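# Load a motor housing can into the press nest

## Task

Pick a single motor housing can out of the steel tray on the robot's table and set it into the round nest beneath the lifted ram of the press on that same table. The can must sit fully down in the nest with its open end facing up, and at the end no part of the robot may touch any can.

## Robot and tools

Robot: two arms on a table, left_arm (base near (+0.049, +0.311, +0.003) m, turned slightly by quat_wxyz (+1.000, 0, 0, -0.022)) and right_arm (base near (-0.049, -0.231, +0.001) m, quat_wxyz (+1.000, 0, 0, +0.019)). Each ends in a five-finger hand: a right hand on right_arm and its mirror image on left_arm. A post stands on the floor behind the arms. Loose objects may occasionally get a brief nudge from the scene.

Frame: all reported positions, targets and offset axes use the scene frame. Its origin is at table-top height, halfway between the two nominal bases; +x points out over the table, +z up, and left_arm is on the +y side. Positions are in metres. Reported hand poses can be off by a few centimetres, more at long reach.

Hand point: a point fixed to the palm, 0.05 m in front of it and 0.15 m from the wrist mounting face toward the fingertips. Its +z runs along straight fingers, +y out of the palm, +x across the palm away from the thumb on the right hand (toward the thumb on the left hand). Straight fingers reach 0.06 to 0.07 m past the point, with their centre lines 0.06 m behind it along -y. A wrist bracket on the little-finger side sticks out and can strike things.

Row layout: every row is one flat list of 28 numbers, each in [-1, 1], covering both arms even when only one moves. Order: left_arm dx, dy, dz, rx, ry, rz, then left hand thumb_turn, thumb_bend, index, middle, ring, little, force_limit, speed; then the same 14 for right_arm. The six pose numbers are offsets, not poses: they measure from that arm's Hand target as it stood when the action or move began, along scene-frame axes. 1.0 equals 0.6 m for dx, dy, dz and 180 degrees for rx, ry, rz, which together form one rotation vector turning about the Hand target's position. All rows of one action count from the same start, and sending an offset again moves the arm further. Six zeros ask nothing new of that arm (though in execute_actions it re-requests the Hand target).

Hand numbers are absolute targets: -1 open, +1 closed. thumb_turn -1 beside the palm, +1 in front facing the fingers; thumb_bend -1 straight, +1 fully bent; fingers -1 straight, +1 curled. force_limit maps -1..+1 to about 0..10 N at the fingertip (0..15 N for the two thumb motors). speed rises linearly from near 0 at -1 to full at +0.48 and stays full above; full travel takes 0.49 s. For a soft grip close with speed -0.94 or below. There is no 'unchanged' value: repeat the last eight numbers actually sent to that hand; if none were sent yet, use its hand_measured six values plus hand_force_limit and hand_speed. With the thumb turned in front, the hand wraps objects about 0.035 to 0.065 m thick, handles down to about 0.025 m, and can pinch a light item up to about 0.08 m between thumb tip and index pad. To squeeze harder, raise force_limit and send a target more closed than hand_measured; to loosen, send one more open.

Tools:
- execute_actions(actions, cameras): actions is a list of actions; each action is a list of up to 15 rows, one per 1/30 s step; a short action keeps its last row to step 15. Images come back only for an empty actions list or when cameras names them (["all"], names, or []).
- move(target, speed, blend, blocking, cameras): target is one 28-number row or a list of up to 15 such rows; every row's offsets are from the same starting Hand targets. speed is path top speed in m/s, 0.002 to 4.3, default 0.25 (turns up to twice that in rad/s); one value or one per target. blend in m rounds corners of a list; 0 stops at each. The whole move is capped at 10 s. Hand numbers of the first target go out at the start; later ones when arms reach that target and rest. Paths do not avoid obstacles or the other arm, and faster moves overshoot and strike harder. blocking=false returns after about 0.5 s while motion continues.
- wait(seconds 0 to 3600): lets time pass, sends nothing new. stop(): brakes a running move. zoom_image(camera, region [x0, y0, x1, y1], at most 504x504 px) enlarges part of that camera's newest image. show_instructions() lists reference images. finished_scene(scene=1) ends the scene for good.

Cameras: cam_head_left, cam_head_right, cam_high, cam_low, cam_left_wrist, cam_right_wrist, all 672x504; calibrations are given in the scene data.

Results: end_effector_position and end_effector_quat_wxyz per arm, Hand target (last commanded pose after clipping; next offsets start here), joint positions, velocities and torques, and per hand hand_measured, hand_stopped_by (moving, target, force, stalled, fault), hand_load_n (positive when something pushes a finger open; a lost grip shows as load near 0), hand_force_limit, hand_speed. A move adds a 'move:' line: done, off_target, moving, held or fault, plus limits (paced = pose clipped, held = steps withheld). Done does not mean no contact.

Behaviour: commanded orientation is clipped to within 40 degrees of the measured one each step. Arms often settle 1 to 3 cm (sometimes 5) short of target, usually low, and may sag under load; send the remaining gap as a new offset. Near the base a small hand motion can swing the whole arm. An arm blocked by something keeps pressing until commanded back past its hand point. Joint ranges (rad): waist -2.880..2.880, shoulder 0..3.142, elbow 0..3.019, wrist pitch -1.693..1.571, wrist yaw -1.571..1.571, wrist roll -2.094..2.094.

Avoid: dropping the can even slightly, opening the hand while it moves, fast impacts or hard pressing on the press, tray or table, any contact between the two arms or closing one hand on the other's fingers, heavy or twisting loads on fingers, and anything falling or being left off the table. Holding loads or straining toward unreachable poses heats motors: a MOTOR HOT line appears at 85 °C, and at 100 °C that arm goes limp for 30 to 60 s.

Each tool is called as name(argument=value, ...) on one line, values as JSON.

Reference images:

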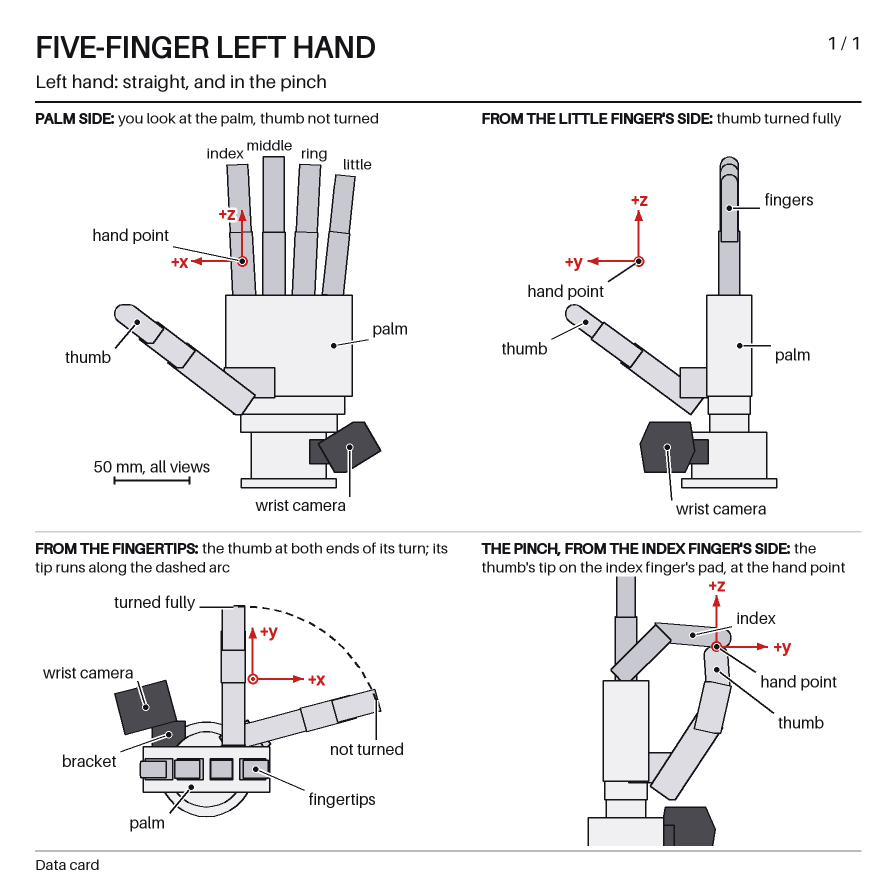

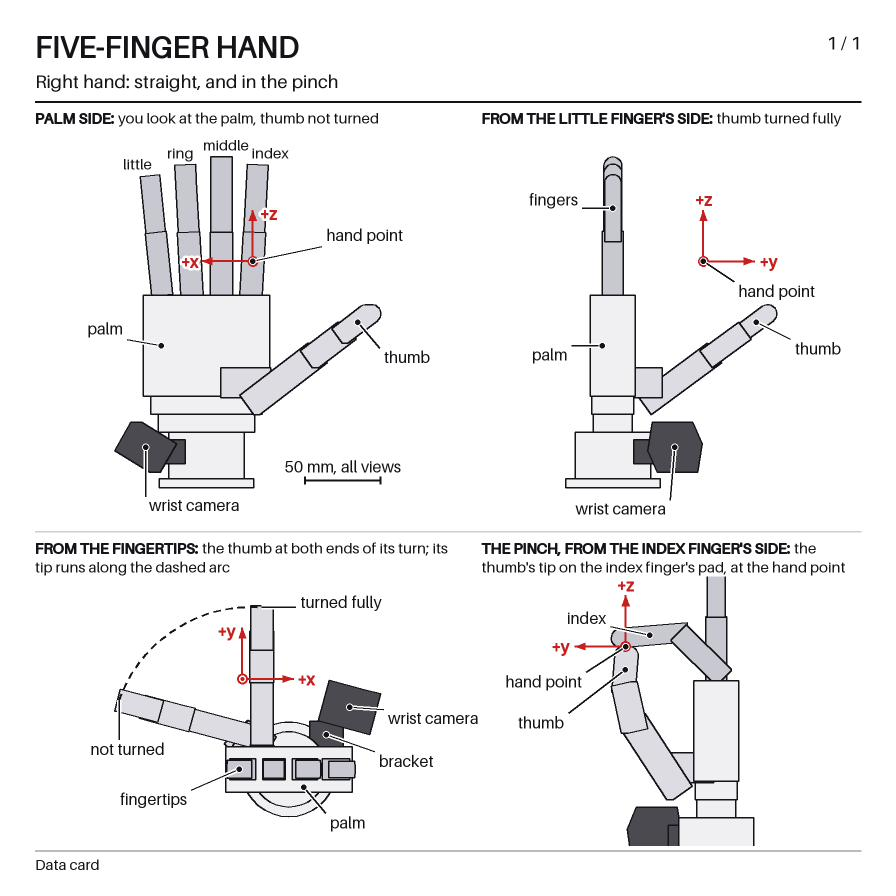

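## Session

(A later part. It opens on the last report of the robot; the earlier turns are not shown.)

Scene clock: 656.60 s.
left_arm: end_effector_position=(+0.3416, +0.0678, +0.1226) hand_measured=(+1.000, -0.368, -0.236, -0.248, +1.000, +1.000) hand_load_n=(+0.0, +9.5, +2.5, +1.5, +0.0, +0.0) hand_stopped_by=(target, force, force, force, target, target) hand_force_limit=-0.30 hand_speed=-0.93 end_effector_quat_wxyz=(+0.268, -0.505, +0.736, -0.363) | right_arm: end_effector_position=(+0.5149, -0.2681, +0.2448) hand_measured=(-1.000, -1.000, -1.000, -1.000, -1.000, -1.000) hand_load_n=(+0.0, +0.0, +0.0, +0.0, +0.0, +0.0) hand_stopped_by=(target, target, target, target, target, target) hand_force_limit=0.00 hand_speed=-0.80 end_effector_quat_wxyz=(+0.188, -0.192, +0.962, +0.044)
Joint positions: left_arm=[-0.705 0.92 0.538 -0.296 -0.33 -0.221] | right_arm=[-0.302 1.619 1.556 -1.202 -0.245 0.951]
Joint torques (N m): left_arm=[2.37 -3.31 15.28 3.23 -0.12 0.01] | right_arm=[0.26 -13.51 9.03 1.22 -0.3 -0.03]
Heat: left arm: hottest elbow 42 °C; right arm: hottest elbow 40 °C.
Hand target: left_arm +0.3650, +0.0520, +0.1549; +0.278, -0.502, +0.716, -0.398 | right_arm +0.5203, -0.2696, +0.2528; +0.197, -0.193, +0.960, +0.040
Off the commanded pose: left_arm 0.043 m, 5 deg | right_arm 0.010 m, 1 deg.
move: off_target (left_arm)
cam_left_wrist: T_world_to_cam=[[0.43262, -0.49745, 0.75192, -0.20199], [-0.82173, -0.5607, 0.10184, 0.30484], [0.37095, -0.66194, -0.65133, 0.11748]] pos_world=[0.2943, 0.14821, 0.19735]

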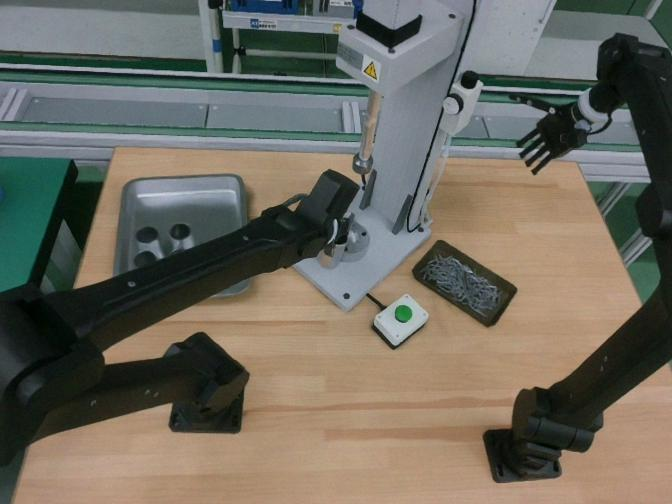

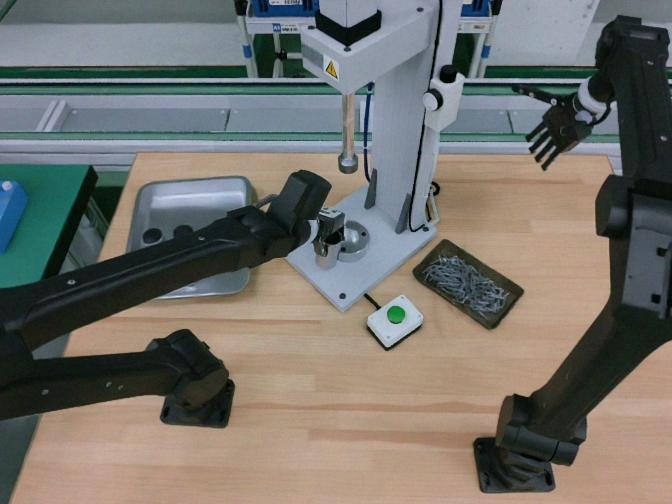

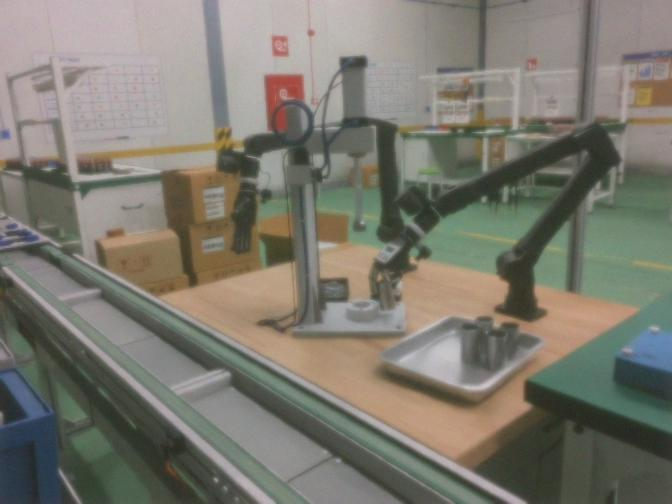

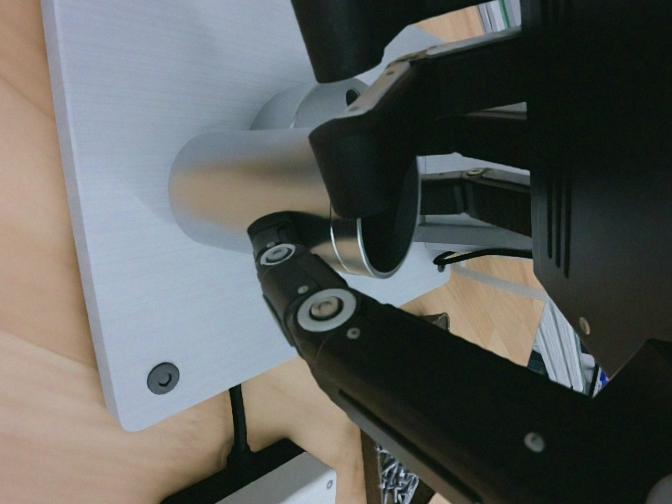

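move(target=[-0.09,0.065,0.05,0,0,0,1,0.1,0.1,0.1,1,1,-0.3,-0.93, 0,0,0,0,0,0,-1,-1,-1,-1,-1,-1,0,-0.8], speed=0.1, cameras=["cam_head_left","cam_head_right","cam_low","cam_left_wrist"])

zoom_image(camera="cam_head_right", region=[285, 205, 385, 285])

zoom_image(camera="cam_head_left", region=[290, 205, 390, 285])

zoom_image(camera="cam_low", region=[320, 200, 460, 350])

zoom_image(camera="cam_left_wrist", region=[80, 60, 480, 360])

Scene clock: 678.33 s.
left_arm: end_effector_position=(+0.3094, +0.0958, +0.1718) hand_measured=(+1.000, -0.368, -0.236, -0.248, +1.000, +1.000) hand_load_n=(+0.0, +7.0, +3.0, +2.0, +0.0, +0.0) hand_stopped_by=(target, force, force, force, target, target) hand_force_limit=-0.30 hand_speed=-0.93 end_effector_quat_wxyz=(+0.279, -0.499, +0.723, -0.387) | right_arm: end_effector_position=(+0.5149, -0.2681, +0.2448) hand_measured=(-1.000, -1.000, -1.000, -1.000, -1.000, -1.000) hand_load_n=(+0.0, +0.0, +0.0, +0.0, +0.0, +0.0) hand_stopped_by=(target, target, target, target, target, target) hand_force_limit=0.00 hand_speed=-0.80 end_effector_quat_wxyz=(+0.188, -0.192, +0.962, +0.044)
Joint positions: left_arm=[-0.722 0.671 0.538 -0.485 -0.352 -0.221] | right_arm=[-0.302 1.619 1.556 -1.202 -0.245 0.951]
Joint torques (N m): left_arm=[0.62 -1.38 13.29 1.48 -0.36 -0.19] | right_arm=[0.09 -13.63 9.07 1.22 -0.33 0.01]
Heat: left arm: hottest elbow 44 °C; right arm: hottest elbow 41 °C.
Hand target: left_arm +0.3110, +0.0910, +0.1849; +0.278, -0.502, +0.716, -0.397 | right_arm +0.5203, -0.2696, +0.2528; +0.197, -0.193, +0.960, +0.040
Off the commanded pose: left_arm 0.014 m, 1 deg | right_arm 0.010 m, 1 deg.
move: off_target (left_arm)
cam_left_wrist: T_world_to_cam=[[0.39285, -0.47326, 0.78848, -0.20743], [-0.82606, -0.55838, 0.07642, 0.29465], [0.4041, -0.68135, -0.6103, 0.16455]] pos_world=[0.25839, 0.17848, 0.24146]

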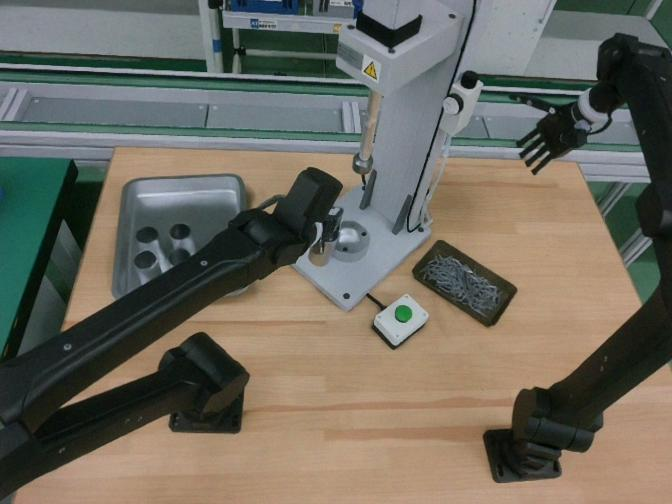

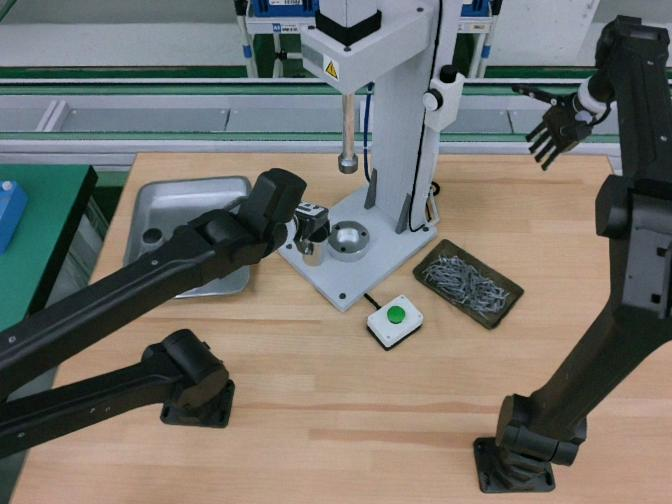

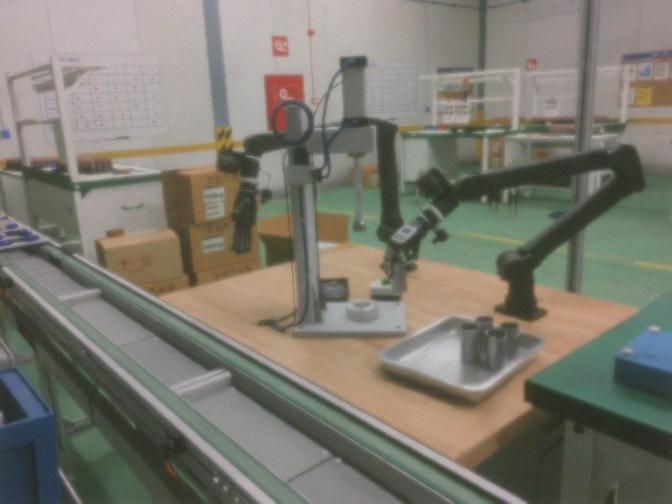

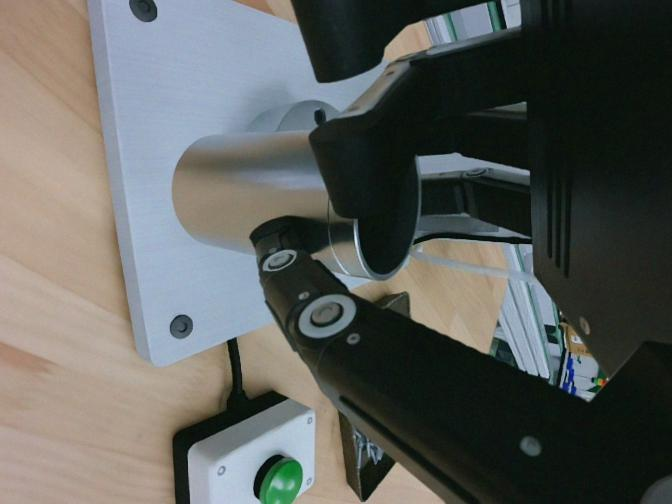

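Scaled by 5.040 from the camera's image (finer frame: 960x720).

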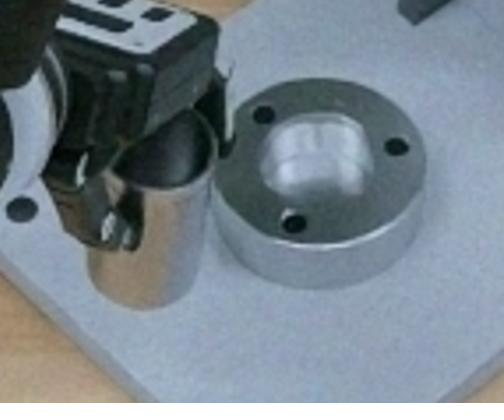

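Scaled by 5.040 from the camera's image (finer frame: 960x720).

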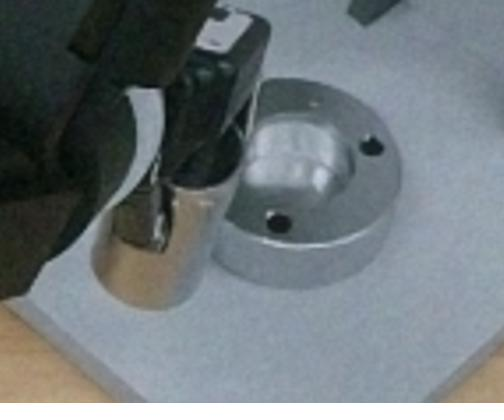

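Scaled by 3.360 from the camera's image (finer frame: 960x720).

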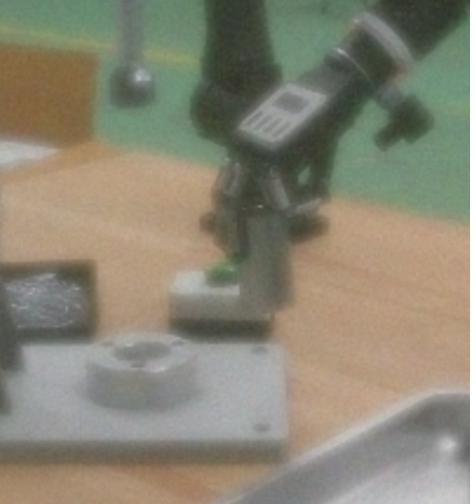

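Scaled by 1.260 from the camera's image (finer frame: 960x720).

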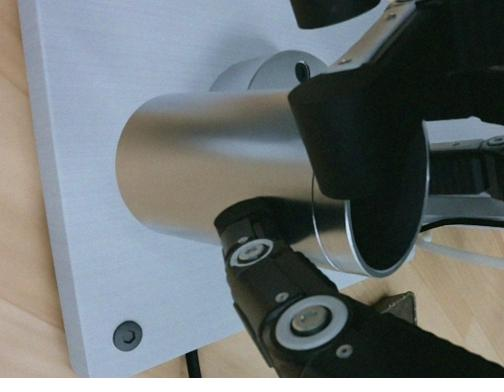

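move(target=[0.067,-0.047,-0.01,-0.029,0.0104,0,1,0.1,0.1,0.1,1,1,-0.3,-0.93, 0,0,0,0,0,0,-1,-1,-1,-1,-1,-1,0,-0.8], speed=0.06, cameras=["cam_head_left","cam_head_right","cam_low","cam_left_wrist"])

zoom_image(camera="cam_head_right", region=[285, 205, 385, 285])

zoom_image(camera="cam_head_left", region=[290, 205, 390, 285])

zoom_image(camera="cam_low", region=[320, 200, 460, 350])

zoom_image(camera="cam_left_wrist", region=[80, 60, 480, 360])

Scene clock: 718.80 s.
left_arm: end_effector_position=(+0.3334, +0.0762, +0.1480) hand_measured=(+1.000, -0.368, -0.236, -0.248, +1.000, +1.000) hand_load_n=(+0.0, +7.0, +3.0, +2.0, +0.0, +0.0) hand_stopped_by=(target, force, force, force, target, target) hand_force_limit=-0.30 hand_speed=-0.93 end_effector_quat_wxyz=(+0.239, -0.517, +0.723, -0.390) | right_arm: end_effector_position=(+0.5149, -0.2681, +0.2448) hand_measured=(-1.000, -1.000, -1.000, -1.000, -1.000, -1.000) hand_load_n=(+0.0, +0.0, +0.0, +0.0, +0.0, +0.0) hand_stopped_by=(target, target, target, target, target, target) hand_force_limit=0.00 hand_speed=-0.80 end_effector_quat_wxyz=(+0.188, -0.192, +0.962, +0.044)
Joint positions: left_arm=[-0.651 0.819 0.542 -0.364 -0.239 -0.247] | right_arm=[-0.302 1.619 1.556 -1.202 -0.245 0.951]
Joint torques (N m): left_arm=[2.08 -2.43 15.36 2.77 0.04 -0.23] | right_arm=[0.21 -13.63 8.99 1.33 -0.32 -0.02]
Heat: left arm: hottest elbow 45 °C; right arm: hottest elbow 41 °C.
Hand target: left_arm +0.3512, +0.0627, +0.1790; +0.243, -0.520, +0.702, -0.422 | right_arm +0.5203, -0.2696, +0.2528; +0.197, -0.193, +0.960, +0.040
Off the commanded pose: left_arm 0.038 m, 4 deg | right_arm 0.010 m, 1 deg.
move: off_target (left_arm)
cam_left_wrist: T_world_to_cam=[[0.44369, -0.43338, 0.78443, -0.22686], [-0.82134, -0.54681, 0.16247, 0.2901], [0.35852, -0.71637, -0.59857, 0.14305]] pos_world=[0.28764, 0.16279, 0.21645]

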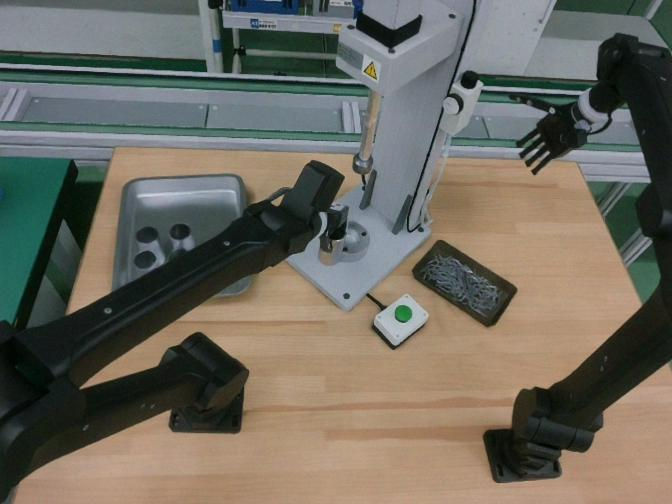

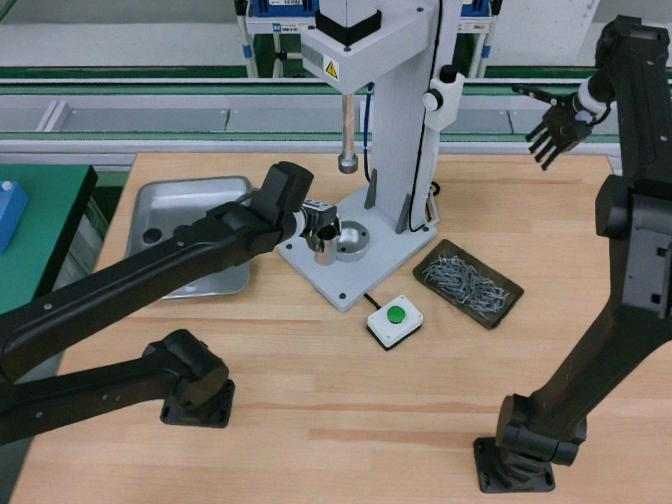

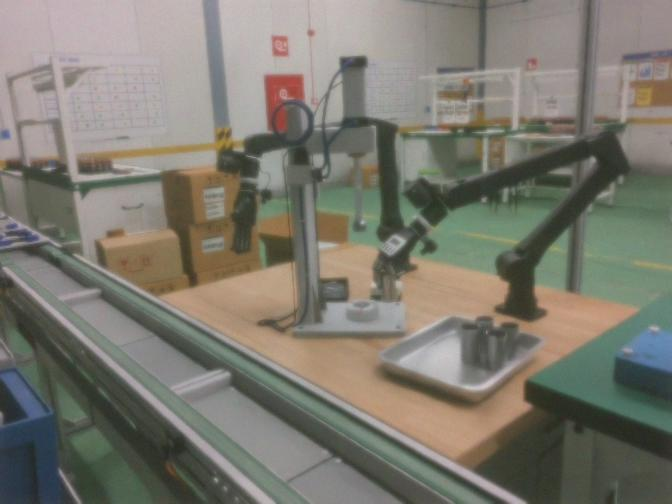

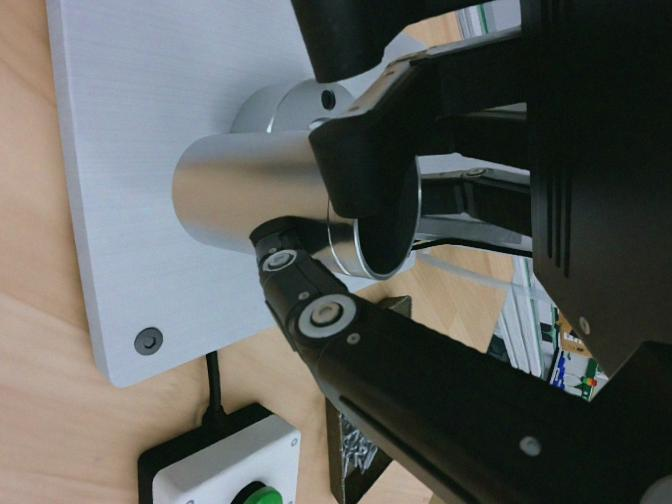

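Scaled by 5.040 from the camera's image (finer frame: 960x720).

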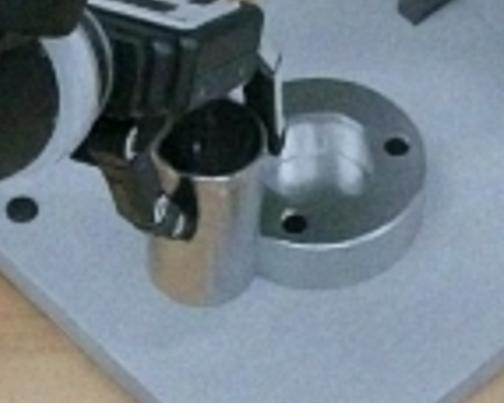

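Scaled by 5.040 from the camera's image (finer frame: 960x720).

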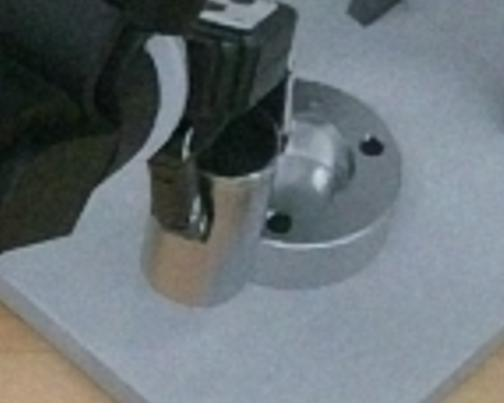

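Scaled by 3.360 from the camera's image (finer frame: 960x720).

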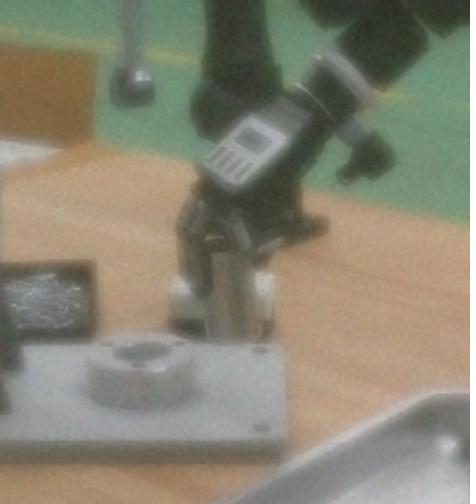

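Scaled by 1.260 from the camera's image (finer frame: 960x720).

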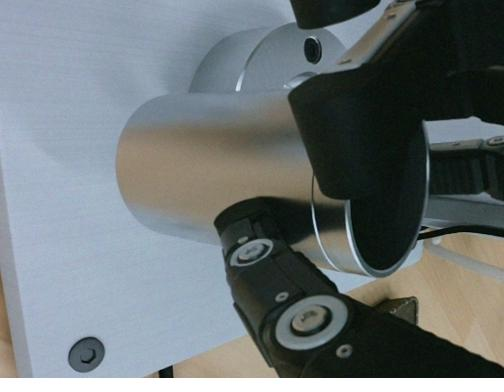

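move(target=[0.042,-0.028,0.003,0,0,0,1,0.1,0.1,0.1,1,1,-0.3,-0.93, 0,0,0,0,0,0,-1,-1,-1,-1,-1,-1,0,-0.8], speed=0.06, cameras=["cam_left_wrist"])

Scene clock: 749.00 s.
left_arm: end_effector_position=(+0.3580, +0.0584, +0.1515) hand_measured=(+1.000, -0.368, -0.236, -0.248, +1.000, +1.000) hand_load_n=(+0.0, +7.0, +3.0, +2.0, +0.0, +0.0) hand_stopped_by=(target, force, force, force, target, target) hand_force_limit=-0.30 hand_speed=-0.93 end_effector_quat_wxyz=(+0.238, -0.519, +0.721, -0.392) | right_arm: end_effector_position=(+0.5149, -0.2681, +0.2448) hand_measured=(-1.000, -1.000, -1.000, -1.000, -1.000, -1.000) hand_load_n=(+0.0, +0.0, +0.0, +0.0, +0.0, +0.0) hand_stopped_by=(target, target, target, target, target, target) hand_force_limit=0.00 hand_speed=-0.80 end_effector_quat_wxyz=(+0.188, -0.192, +0.962, +0.044)
Joint positions: left_arm=[-0.642 0.924 0.599 -0.313 -0.231 -0.247] | right_arm=[-0.302 1.619 1.556 -1.202 -0.245 0.951]
Joint torques (N m): left_arm=[1.9 -3.72 15.06 2.73 0.05 -0.18] | right_arm=[0.32 -13.92 8.99 1.25 -0.32 0.01]
Heat: left arm: hottest elbow 49 °C; right arm: hottest elbow 41 °C.
Hand target: left_arm +0.3764, +0.0460, +0.1807; +0.243, -0.520, +0.702, -0.422 | right_arm +0.5203, -0.2696, +0.2528; +0.197, -0.193, +0.960, +0.040
Off the commanded pose: left_arm 0.037 m, 4 deg | right_arm 0.010 m, 1 deg.
move: off_target (left_arm)
cam_left_wrist: T_world_to_cam=[[0.44553, -0.42706, 0.78684, -0.24947], [-0.81955, -0.5483, 0.16646, 0.29886], [0.36033, -0.71902, -0.59428, 0.12249]] pos_world=[0.31194, 0.1454, 0.21934]

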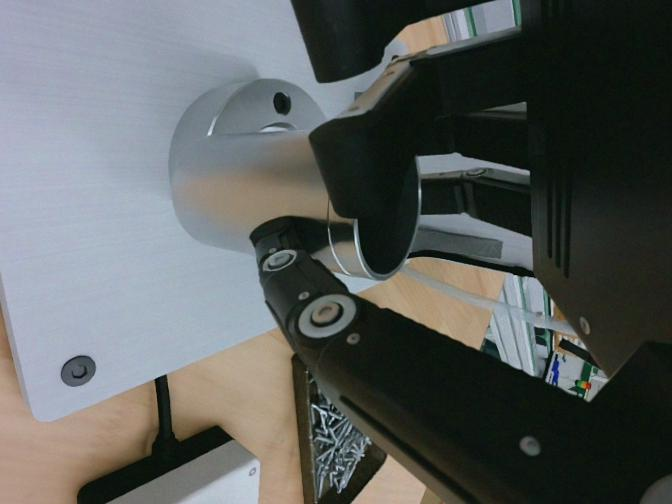

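move(target=[0.0757,-0.0487,-0.006,0,0,0,1,0.1,0.1,0.1,1,1,-0.3,-0.93, 0,0,0,0,0,0,-1,-1,-1,-1,-1,-1,0,-0.8], speed=0.06, cameras=["all"])

zoom_image(camera="cam_head_right", region=[300, 190, 400, 270])

zoom_image(camera="cam_head_left", region=[300, 190, 400, 270])

zoom_image(camera="cam_low", region=[320, 200, 460, 350])

zoom_image(camera="cam_left_wrist", region=[80, 60, 480, 360])

zoom_image(camera="cam_high", region=[270, 190, 370, 290])

Scene clock: 761.50 s.
left_arm: end_effector_position=(+0.4023, +0.0284, +0.1502) hand_measured=(+1.000, -0.368, -0.236, -0.248, +1.000, +1.000) hand_load_n=(+0.0, +7.0, +3.0, +2.0, +0.0, +0.0) hand_stopped_by=(target, force, force, force, target, target) hand_force_limit=-0.30 hand_speed=-0.93 end_effector_quat_wxyz=(+0.236, -0.523, +0.718, -0.394) | right_arm: end_effector_position=(+0.5149, -0.2681, +0.2448) hand_measured=(-1.000, -1.000, -1.000, -1.000, -1.000, -1.000) hand_load_n=(+0.0, +0.0, +0.0, +0.0, +0.0, +0.0) hand_stopped_by=(target, target, target, target, target, target) hand_force_limit=0.00 hand_speed=-0.80 end_effector_quat_wxyz=(+0.188, -0.192, +0.962, +0.044)
Joint positions: left_arm=[-0.625 1.1 0.699 -0.231 -0.217 -0.247] | right_arm=[-0.302 1.619 1.556 -1.202 -0.245 0.951]
Joint torques (N m): left_arm=[2.02 -6.01 14.75 2.76 0.06 -0.07] | right_arm=[0.38 -13.57 9.01 1.21 -0.3 -0.02]
Heat: left arm: hottest elbow 48 °C; right arm: hottest elbow 41 °C.
Hand target: left_arm +0.4218, +0.0167, +0.1772; +0.243, -0.520, +0.702, -0.422 | right_arm +0.5203, -0.2696, +0.2528; +0.197, -0.193, +0.960, +0.040
Off the commanded pose: left_arm 0.035 m, 4 deg | right_arm 0.010 m, 1 deg.
move: off_target (left_arm)
cam_left_wrist: T_world_to_cam=[[0.44899, -0.41703, 0.79025, -0.28325], [-0.81616, -0.5514, 0.17273, 0.31669], [0.36371, -0.72253, -0.58793, 0.08197]] pos_world=[0.35583, 0.11572, 0.21733]

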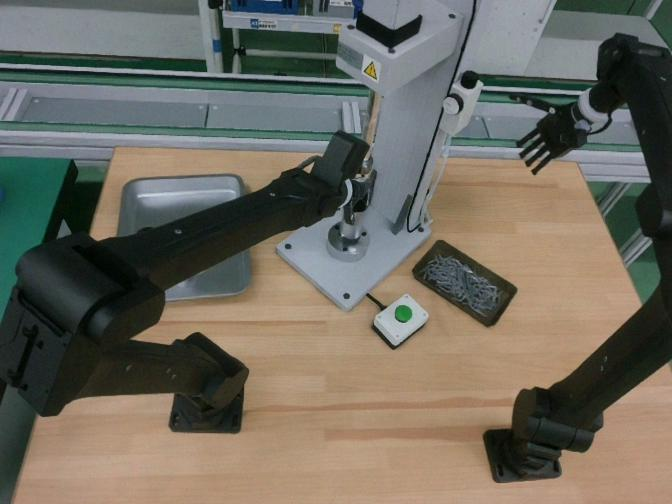

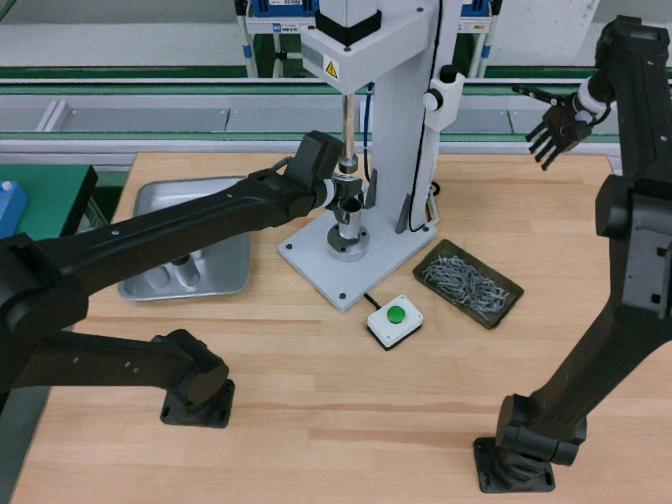

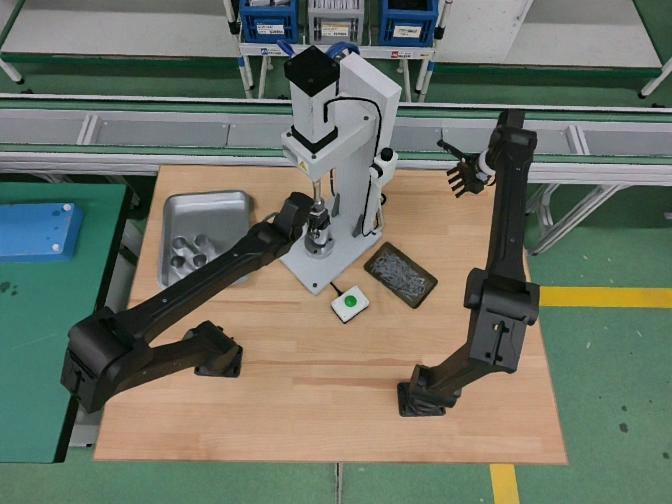

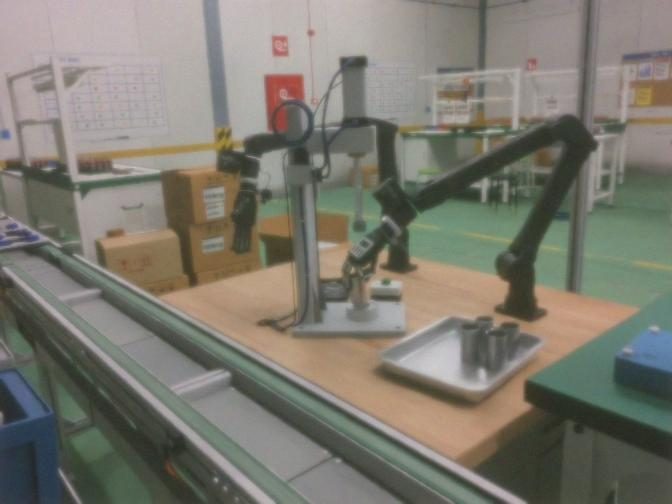

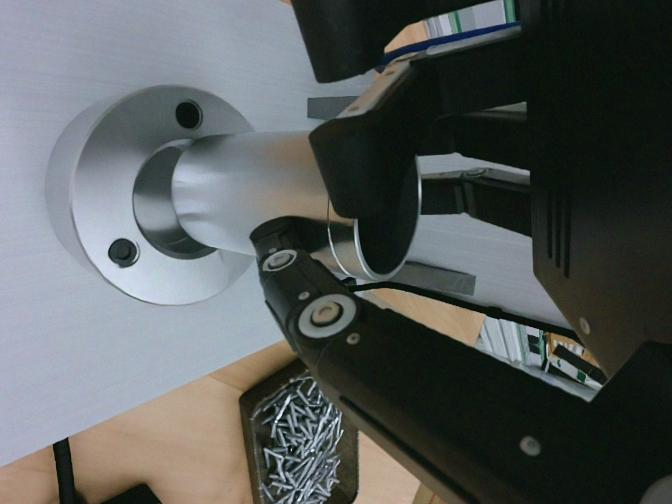

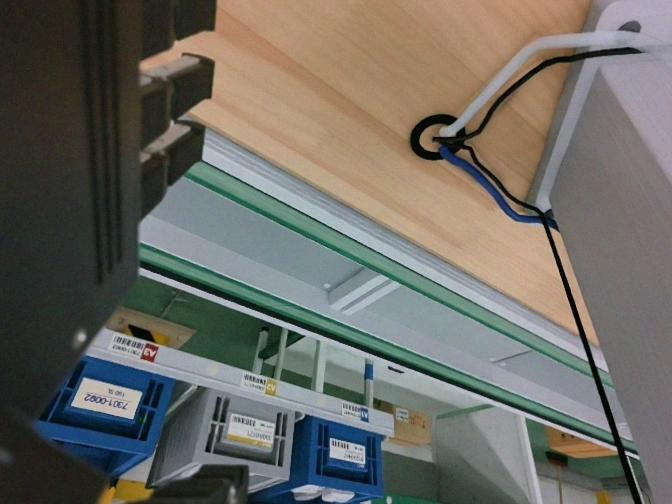

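Scaled by 5.040 from the camera's image (finer frame: 960x720).

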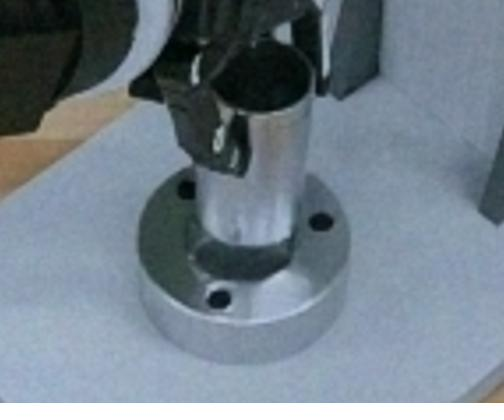

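Scaled by 5.040 from the camera's image (finer frame: 960x720).

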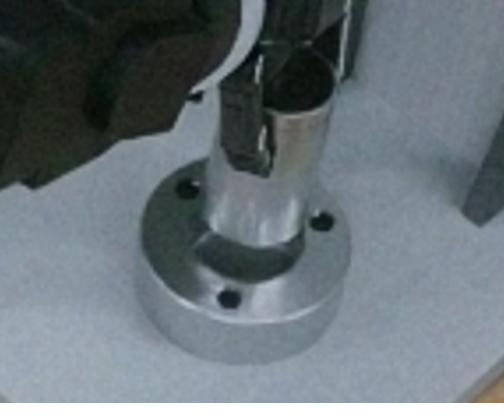

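Scaled by 3.360 from the camera's image (finer frame: 960x720).

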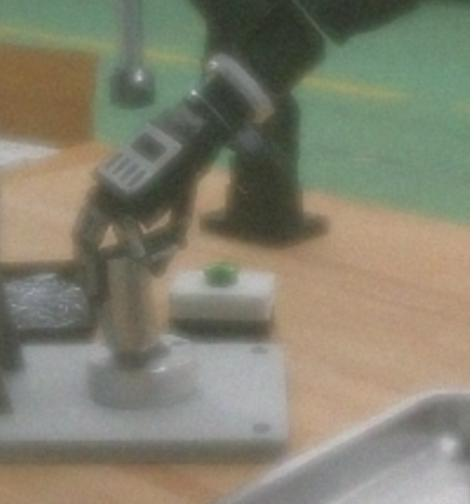

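Scaled by 1.260 from the camera's image (finer frame: 960x720).

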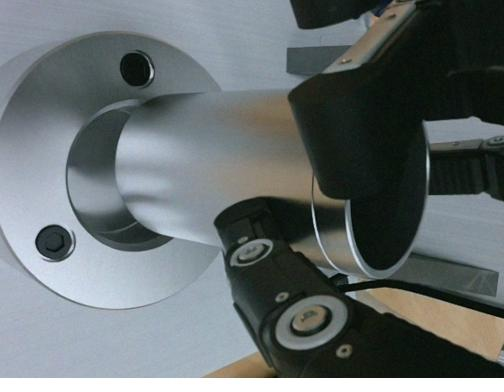

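Scaled by 5.040 from the camera's image (finer frame: 960x720).

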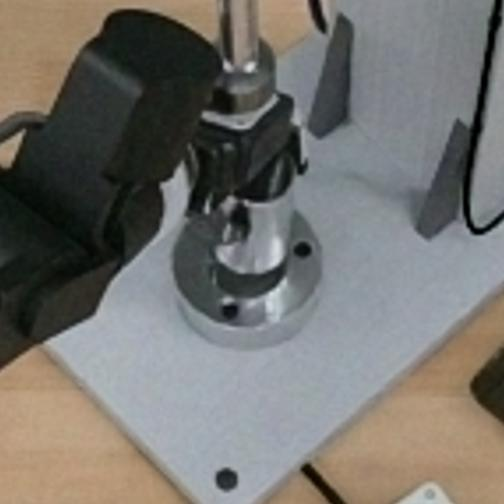

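zoom_image(camera="cam_head_right", region=[320, 205, 376, 265])

zoom_image(camera="cam_head_left", region=[320, 205, 376, 265])

zoom_image(camera="cam_low", region=[335, 260, 395, 330])

zoom_image(camera="cam_left_wrist", region=[40, 70, 300, 310])

Scaled by 8.400 from the camera's image (finer frame: 960x720).

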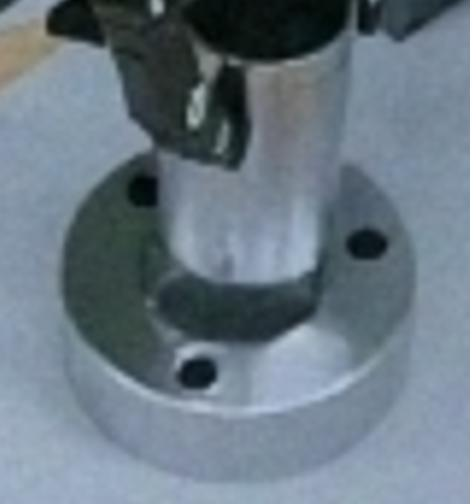

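Scaled by 8.400 from the camera's image (finer frame: 960x720).

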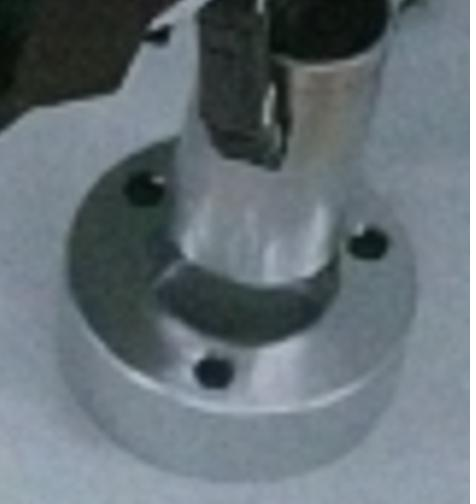

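Scaled by 7.200 from the camera's image (finer frame: 960x720).

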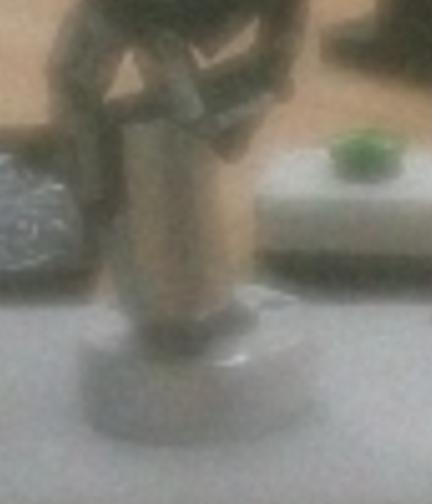

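Scaled by 1.938 from the camera's image (finer frame: 960x720).

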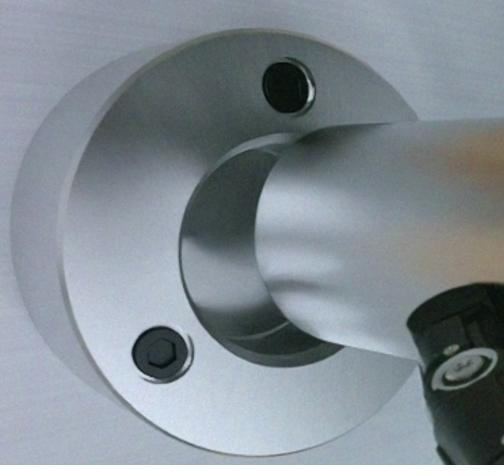

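move(target=[-0.0497,0.0255,-0.037,0,0,0,1,0.1,0.1,0.1,1,1,-0.3,-0.93, 0,0,0,0,0,0,-1,-1,-1,-1,-1,-1,0,-0.8], speed=0.04, cameras=["cam_head_left","cam_head_right","cam_low","cam_left_wrist"])

zoom_image(camera="cam_head_right", region=[320, 205, 376, 265])

zoom_image(camera="cam_head_left", region=[320, 205, 376, 265])

zoom_image(camera="cam_low", region=[335, 260, 395, 330])

zoom_image(camera="cam_left_wrist", region=[40, 70, 300, 310])

Scene clock: 895.07 s.
left_arm: end_effector_position=(+0.3894, +0.0385, +0.1431) hand_measured=(+1.000, -0.368, -0.236, -0.248, +1.000, +1.000) hand_load_n=(+0.0, +7.0, +3.0, +2.0, +0.0, +0.0) hand_stopped_by=(target, force, force, force, target, target) hand_force_limit=-0.30 hand_speed=-0.93 end_effector_quat_wxyz=(+0.241, -0.521, +0.713, -0.403) | right_arm: end_effector_position=(+0.5149, -0.2681, +0.2448) hand_measured=(-1.000, -1.000, -1.000, -1.000, -1.000, -1.000) hand_load_n=(+0.0, +0.0, +0.0, +0.0, +0.0, +0.0) hand_stopped_by=(target, target, target, target, target, target) hand_force_limit=0.00 hand_speed=-0.80 end_effector_quat_wxyz=(+0.188, -0.192, +0.962, +0.044)
Joint positions: left_arm=[-0.629 1.049 0.634 -0.196 -0.226 -0.247] | right_arm=[-0.302 1.619 1.556 -1.202 -0.245 0.951]
Joint torques (N m): left_arm=[0.5 -7 10.61 2.81 -0.28 -0.2] | right_arm=[0.38 -13.8 8.98 1.24 -0.31 -0.02]
Heat: left arm: hottest elbow 50 °C; right arm: hottest elbow 42 °C.
Hand target: left_arm +0.3920, +0.0321, +0.1548; +0.243, -0.520, +0.702, -0.421 | right_arm +0.5203, -0.2696, +0.2528; +0.197, -0.193, +0.960, +0.040
Off the commanded pose: left_arm 0.014 m, 3 deg | right_arm 0.010 m, 1 deg.
move: off_target (left_arm)
cam_left_wrist: T_world_to_cam=[[0.43452, -0.40854, 0.80267, -0.26407], [-0.81803, -0.55192, 0.16192, 0.3152], [0.37686, -0.72696, -0.57402, 0.08276]] pos_world=[0.34139, 0.12624, 0.20843]

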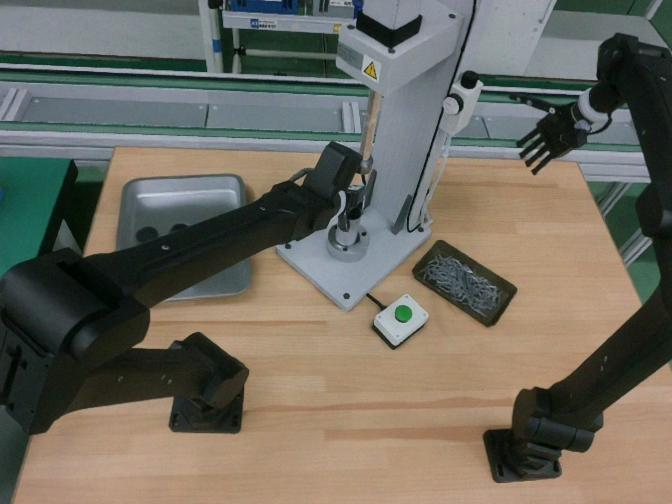

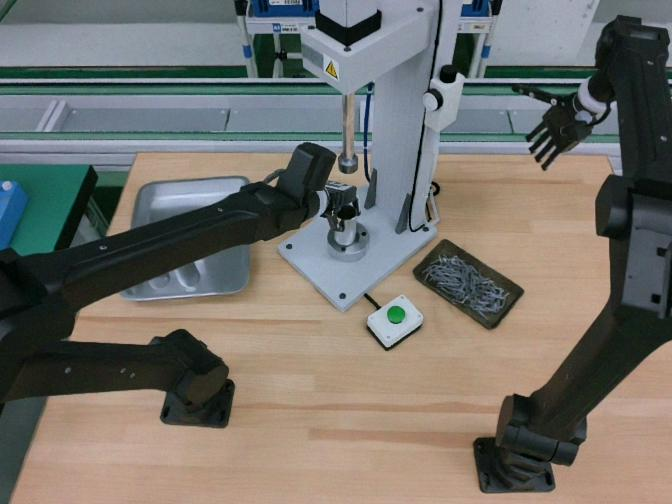

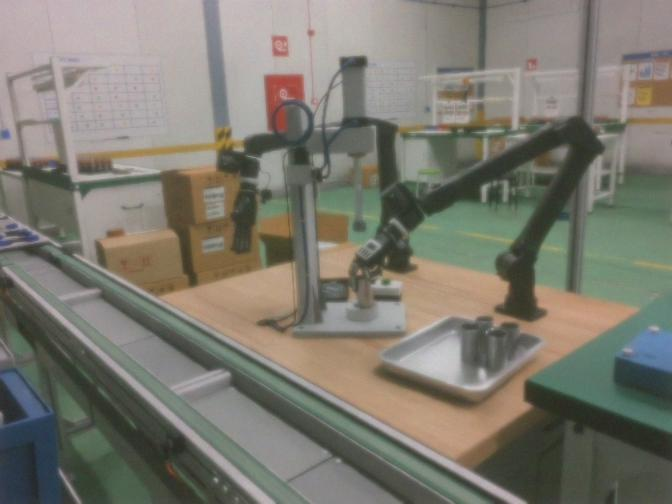

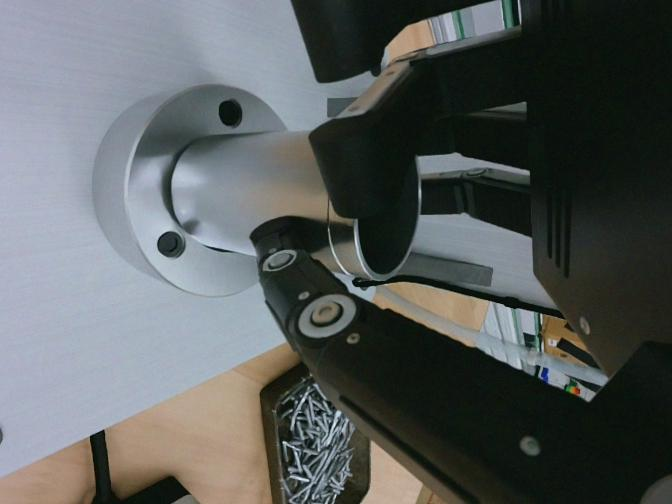

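Scaled by 8.400 from the camera's image (finer frame: 960x720).

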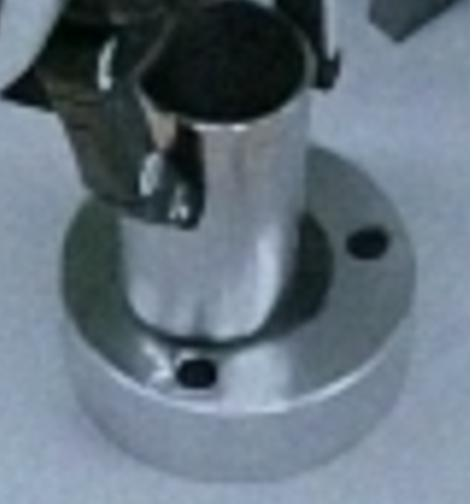

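Scaled by 8.400 from the camera's image (finer frame: 960x720).

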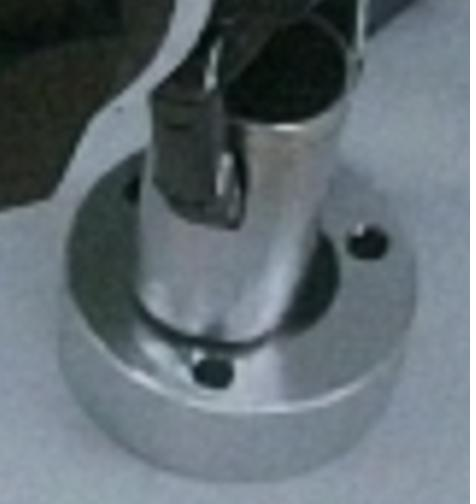

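Scaled by 7.200 from the camera's image (finer frame: 960x720).

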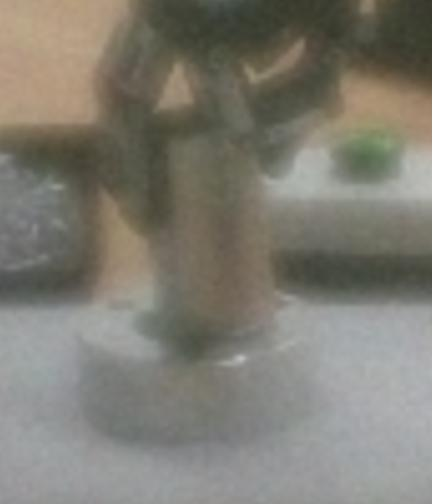

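Scaled by 1.938 from the camera's image (finer frame: 960x720).

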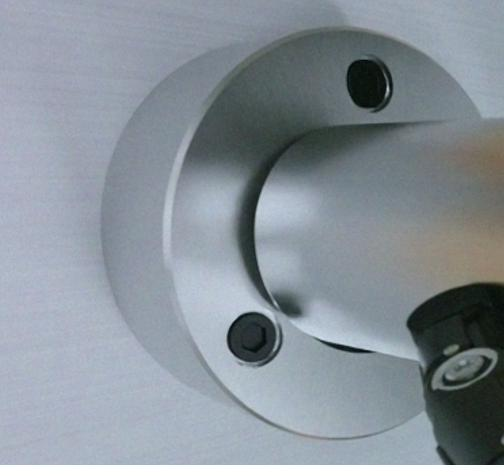

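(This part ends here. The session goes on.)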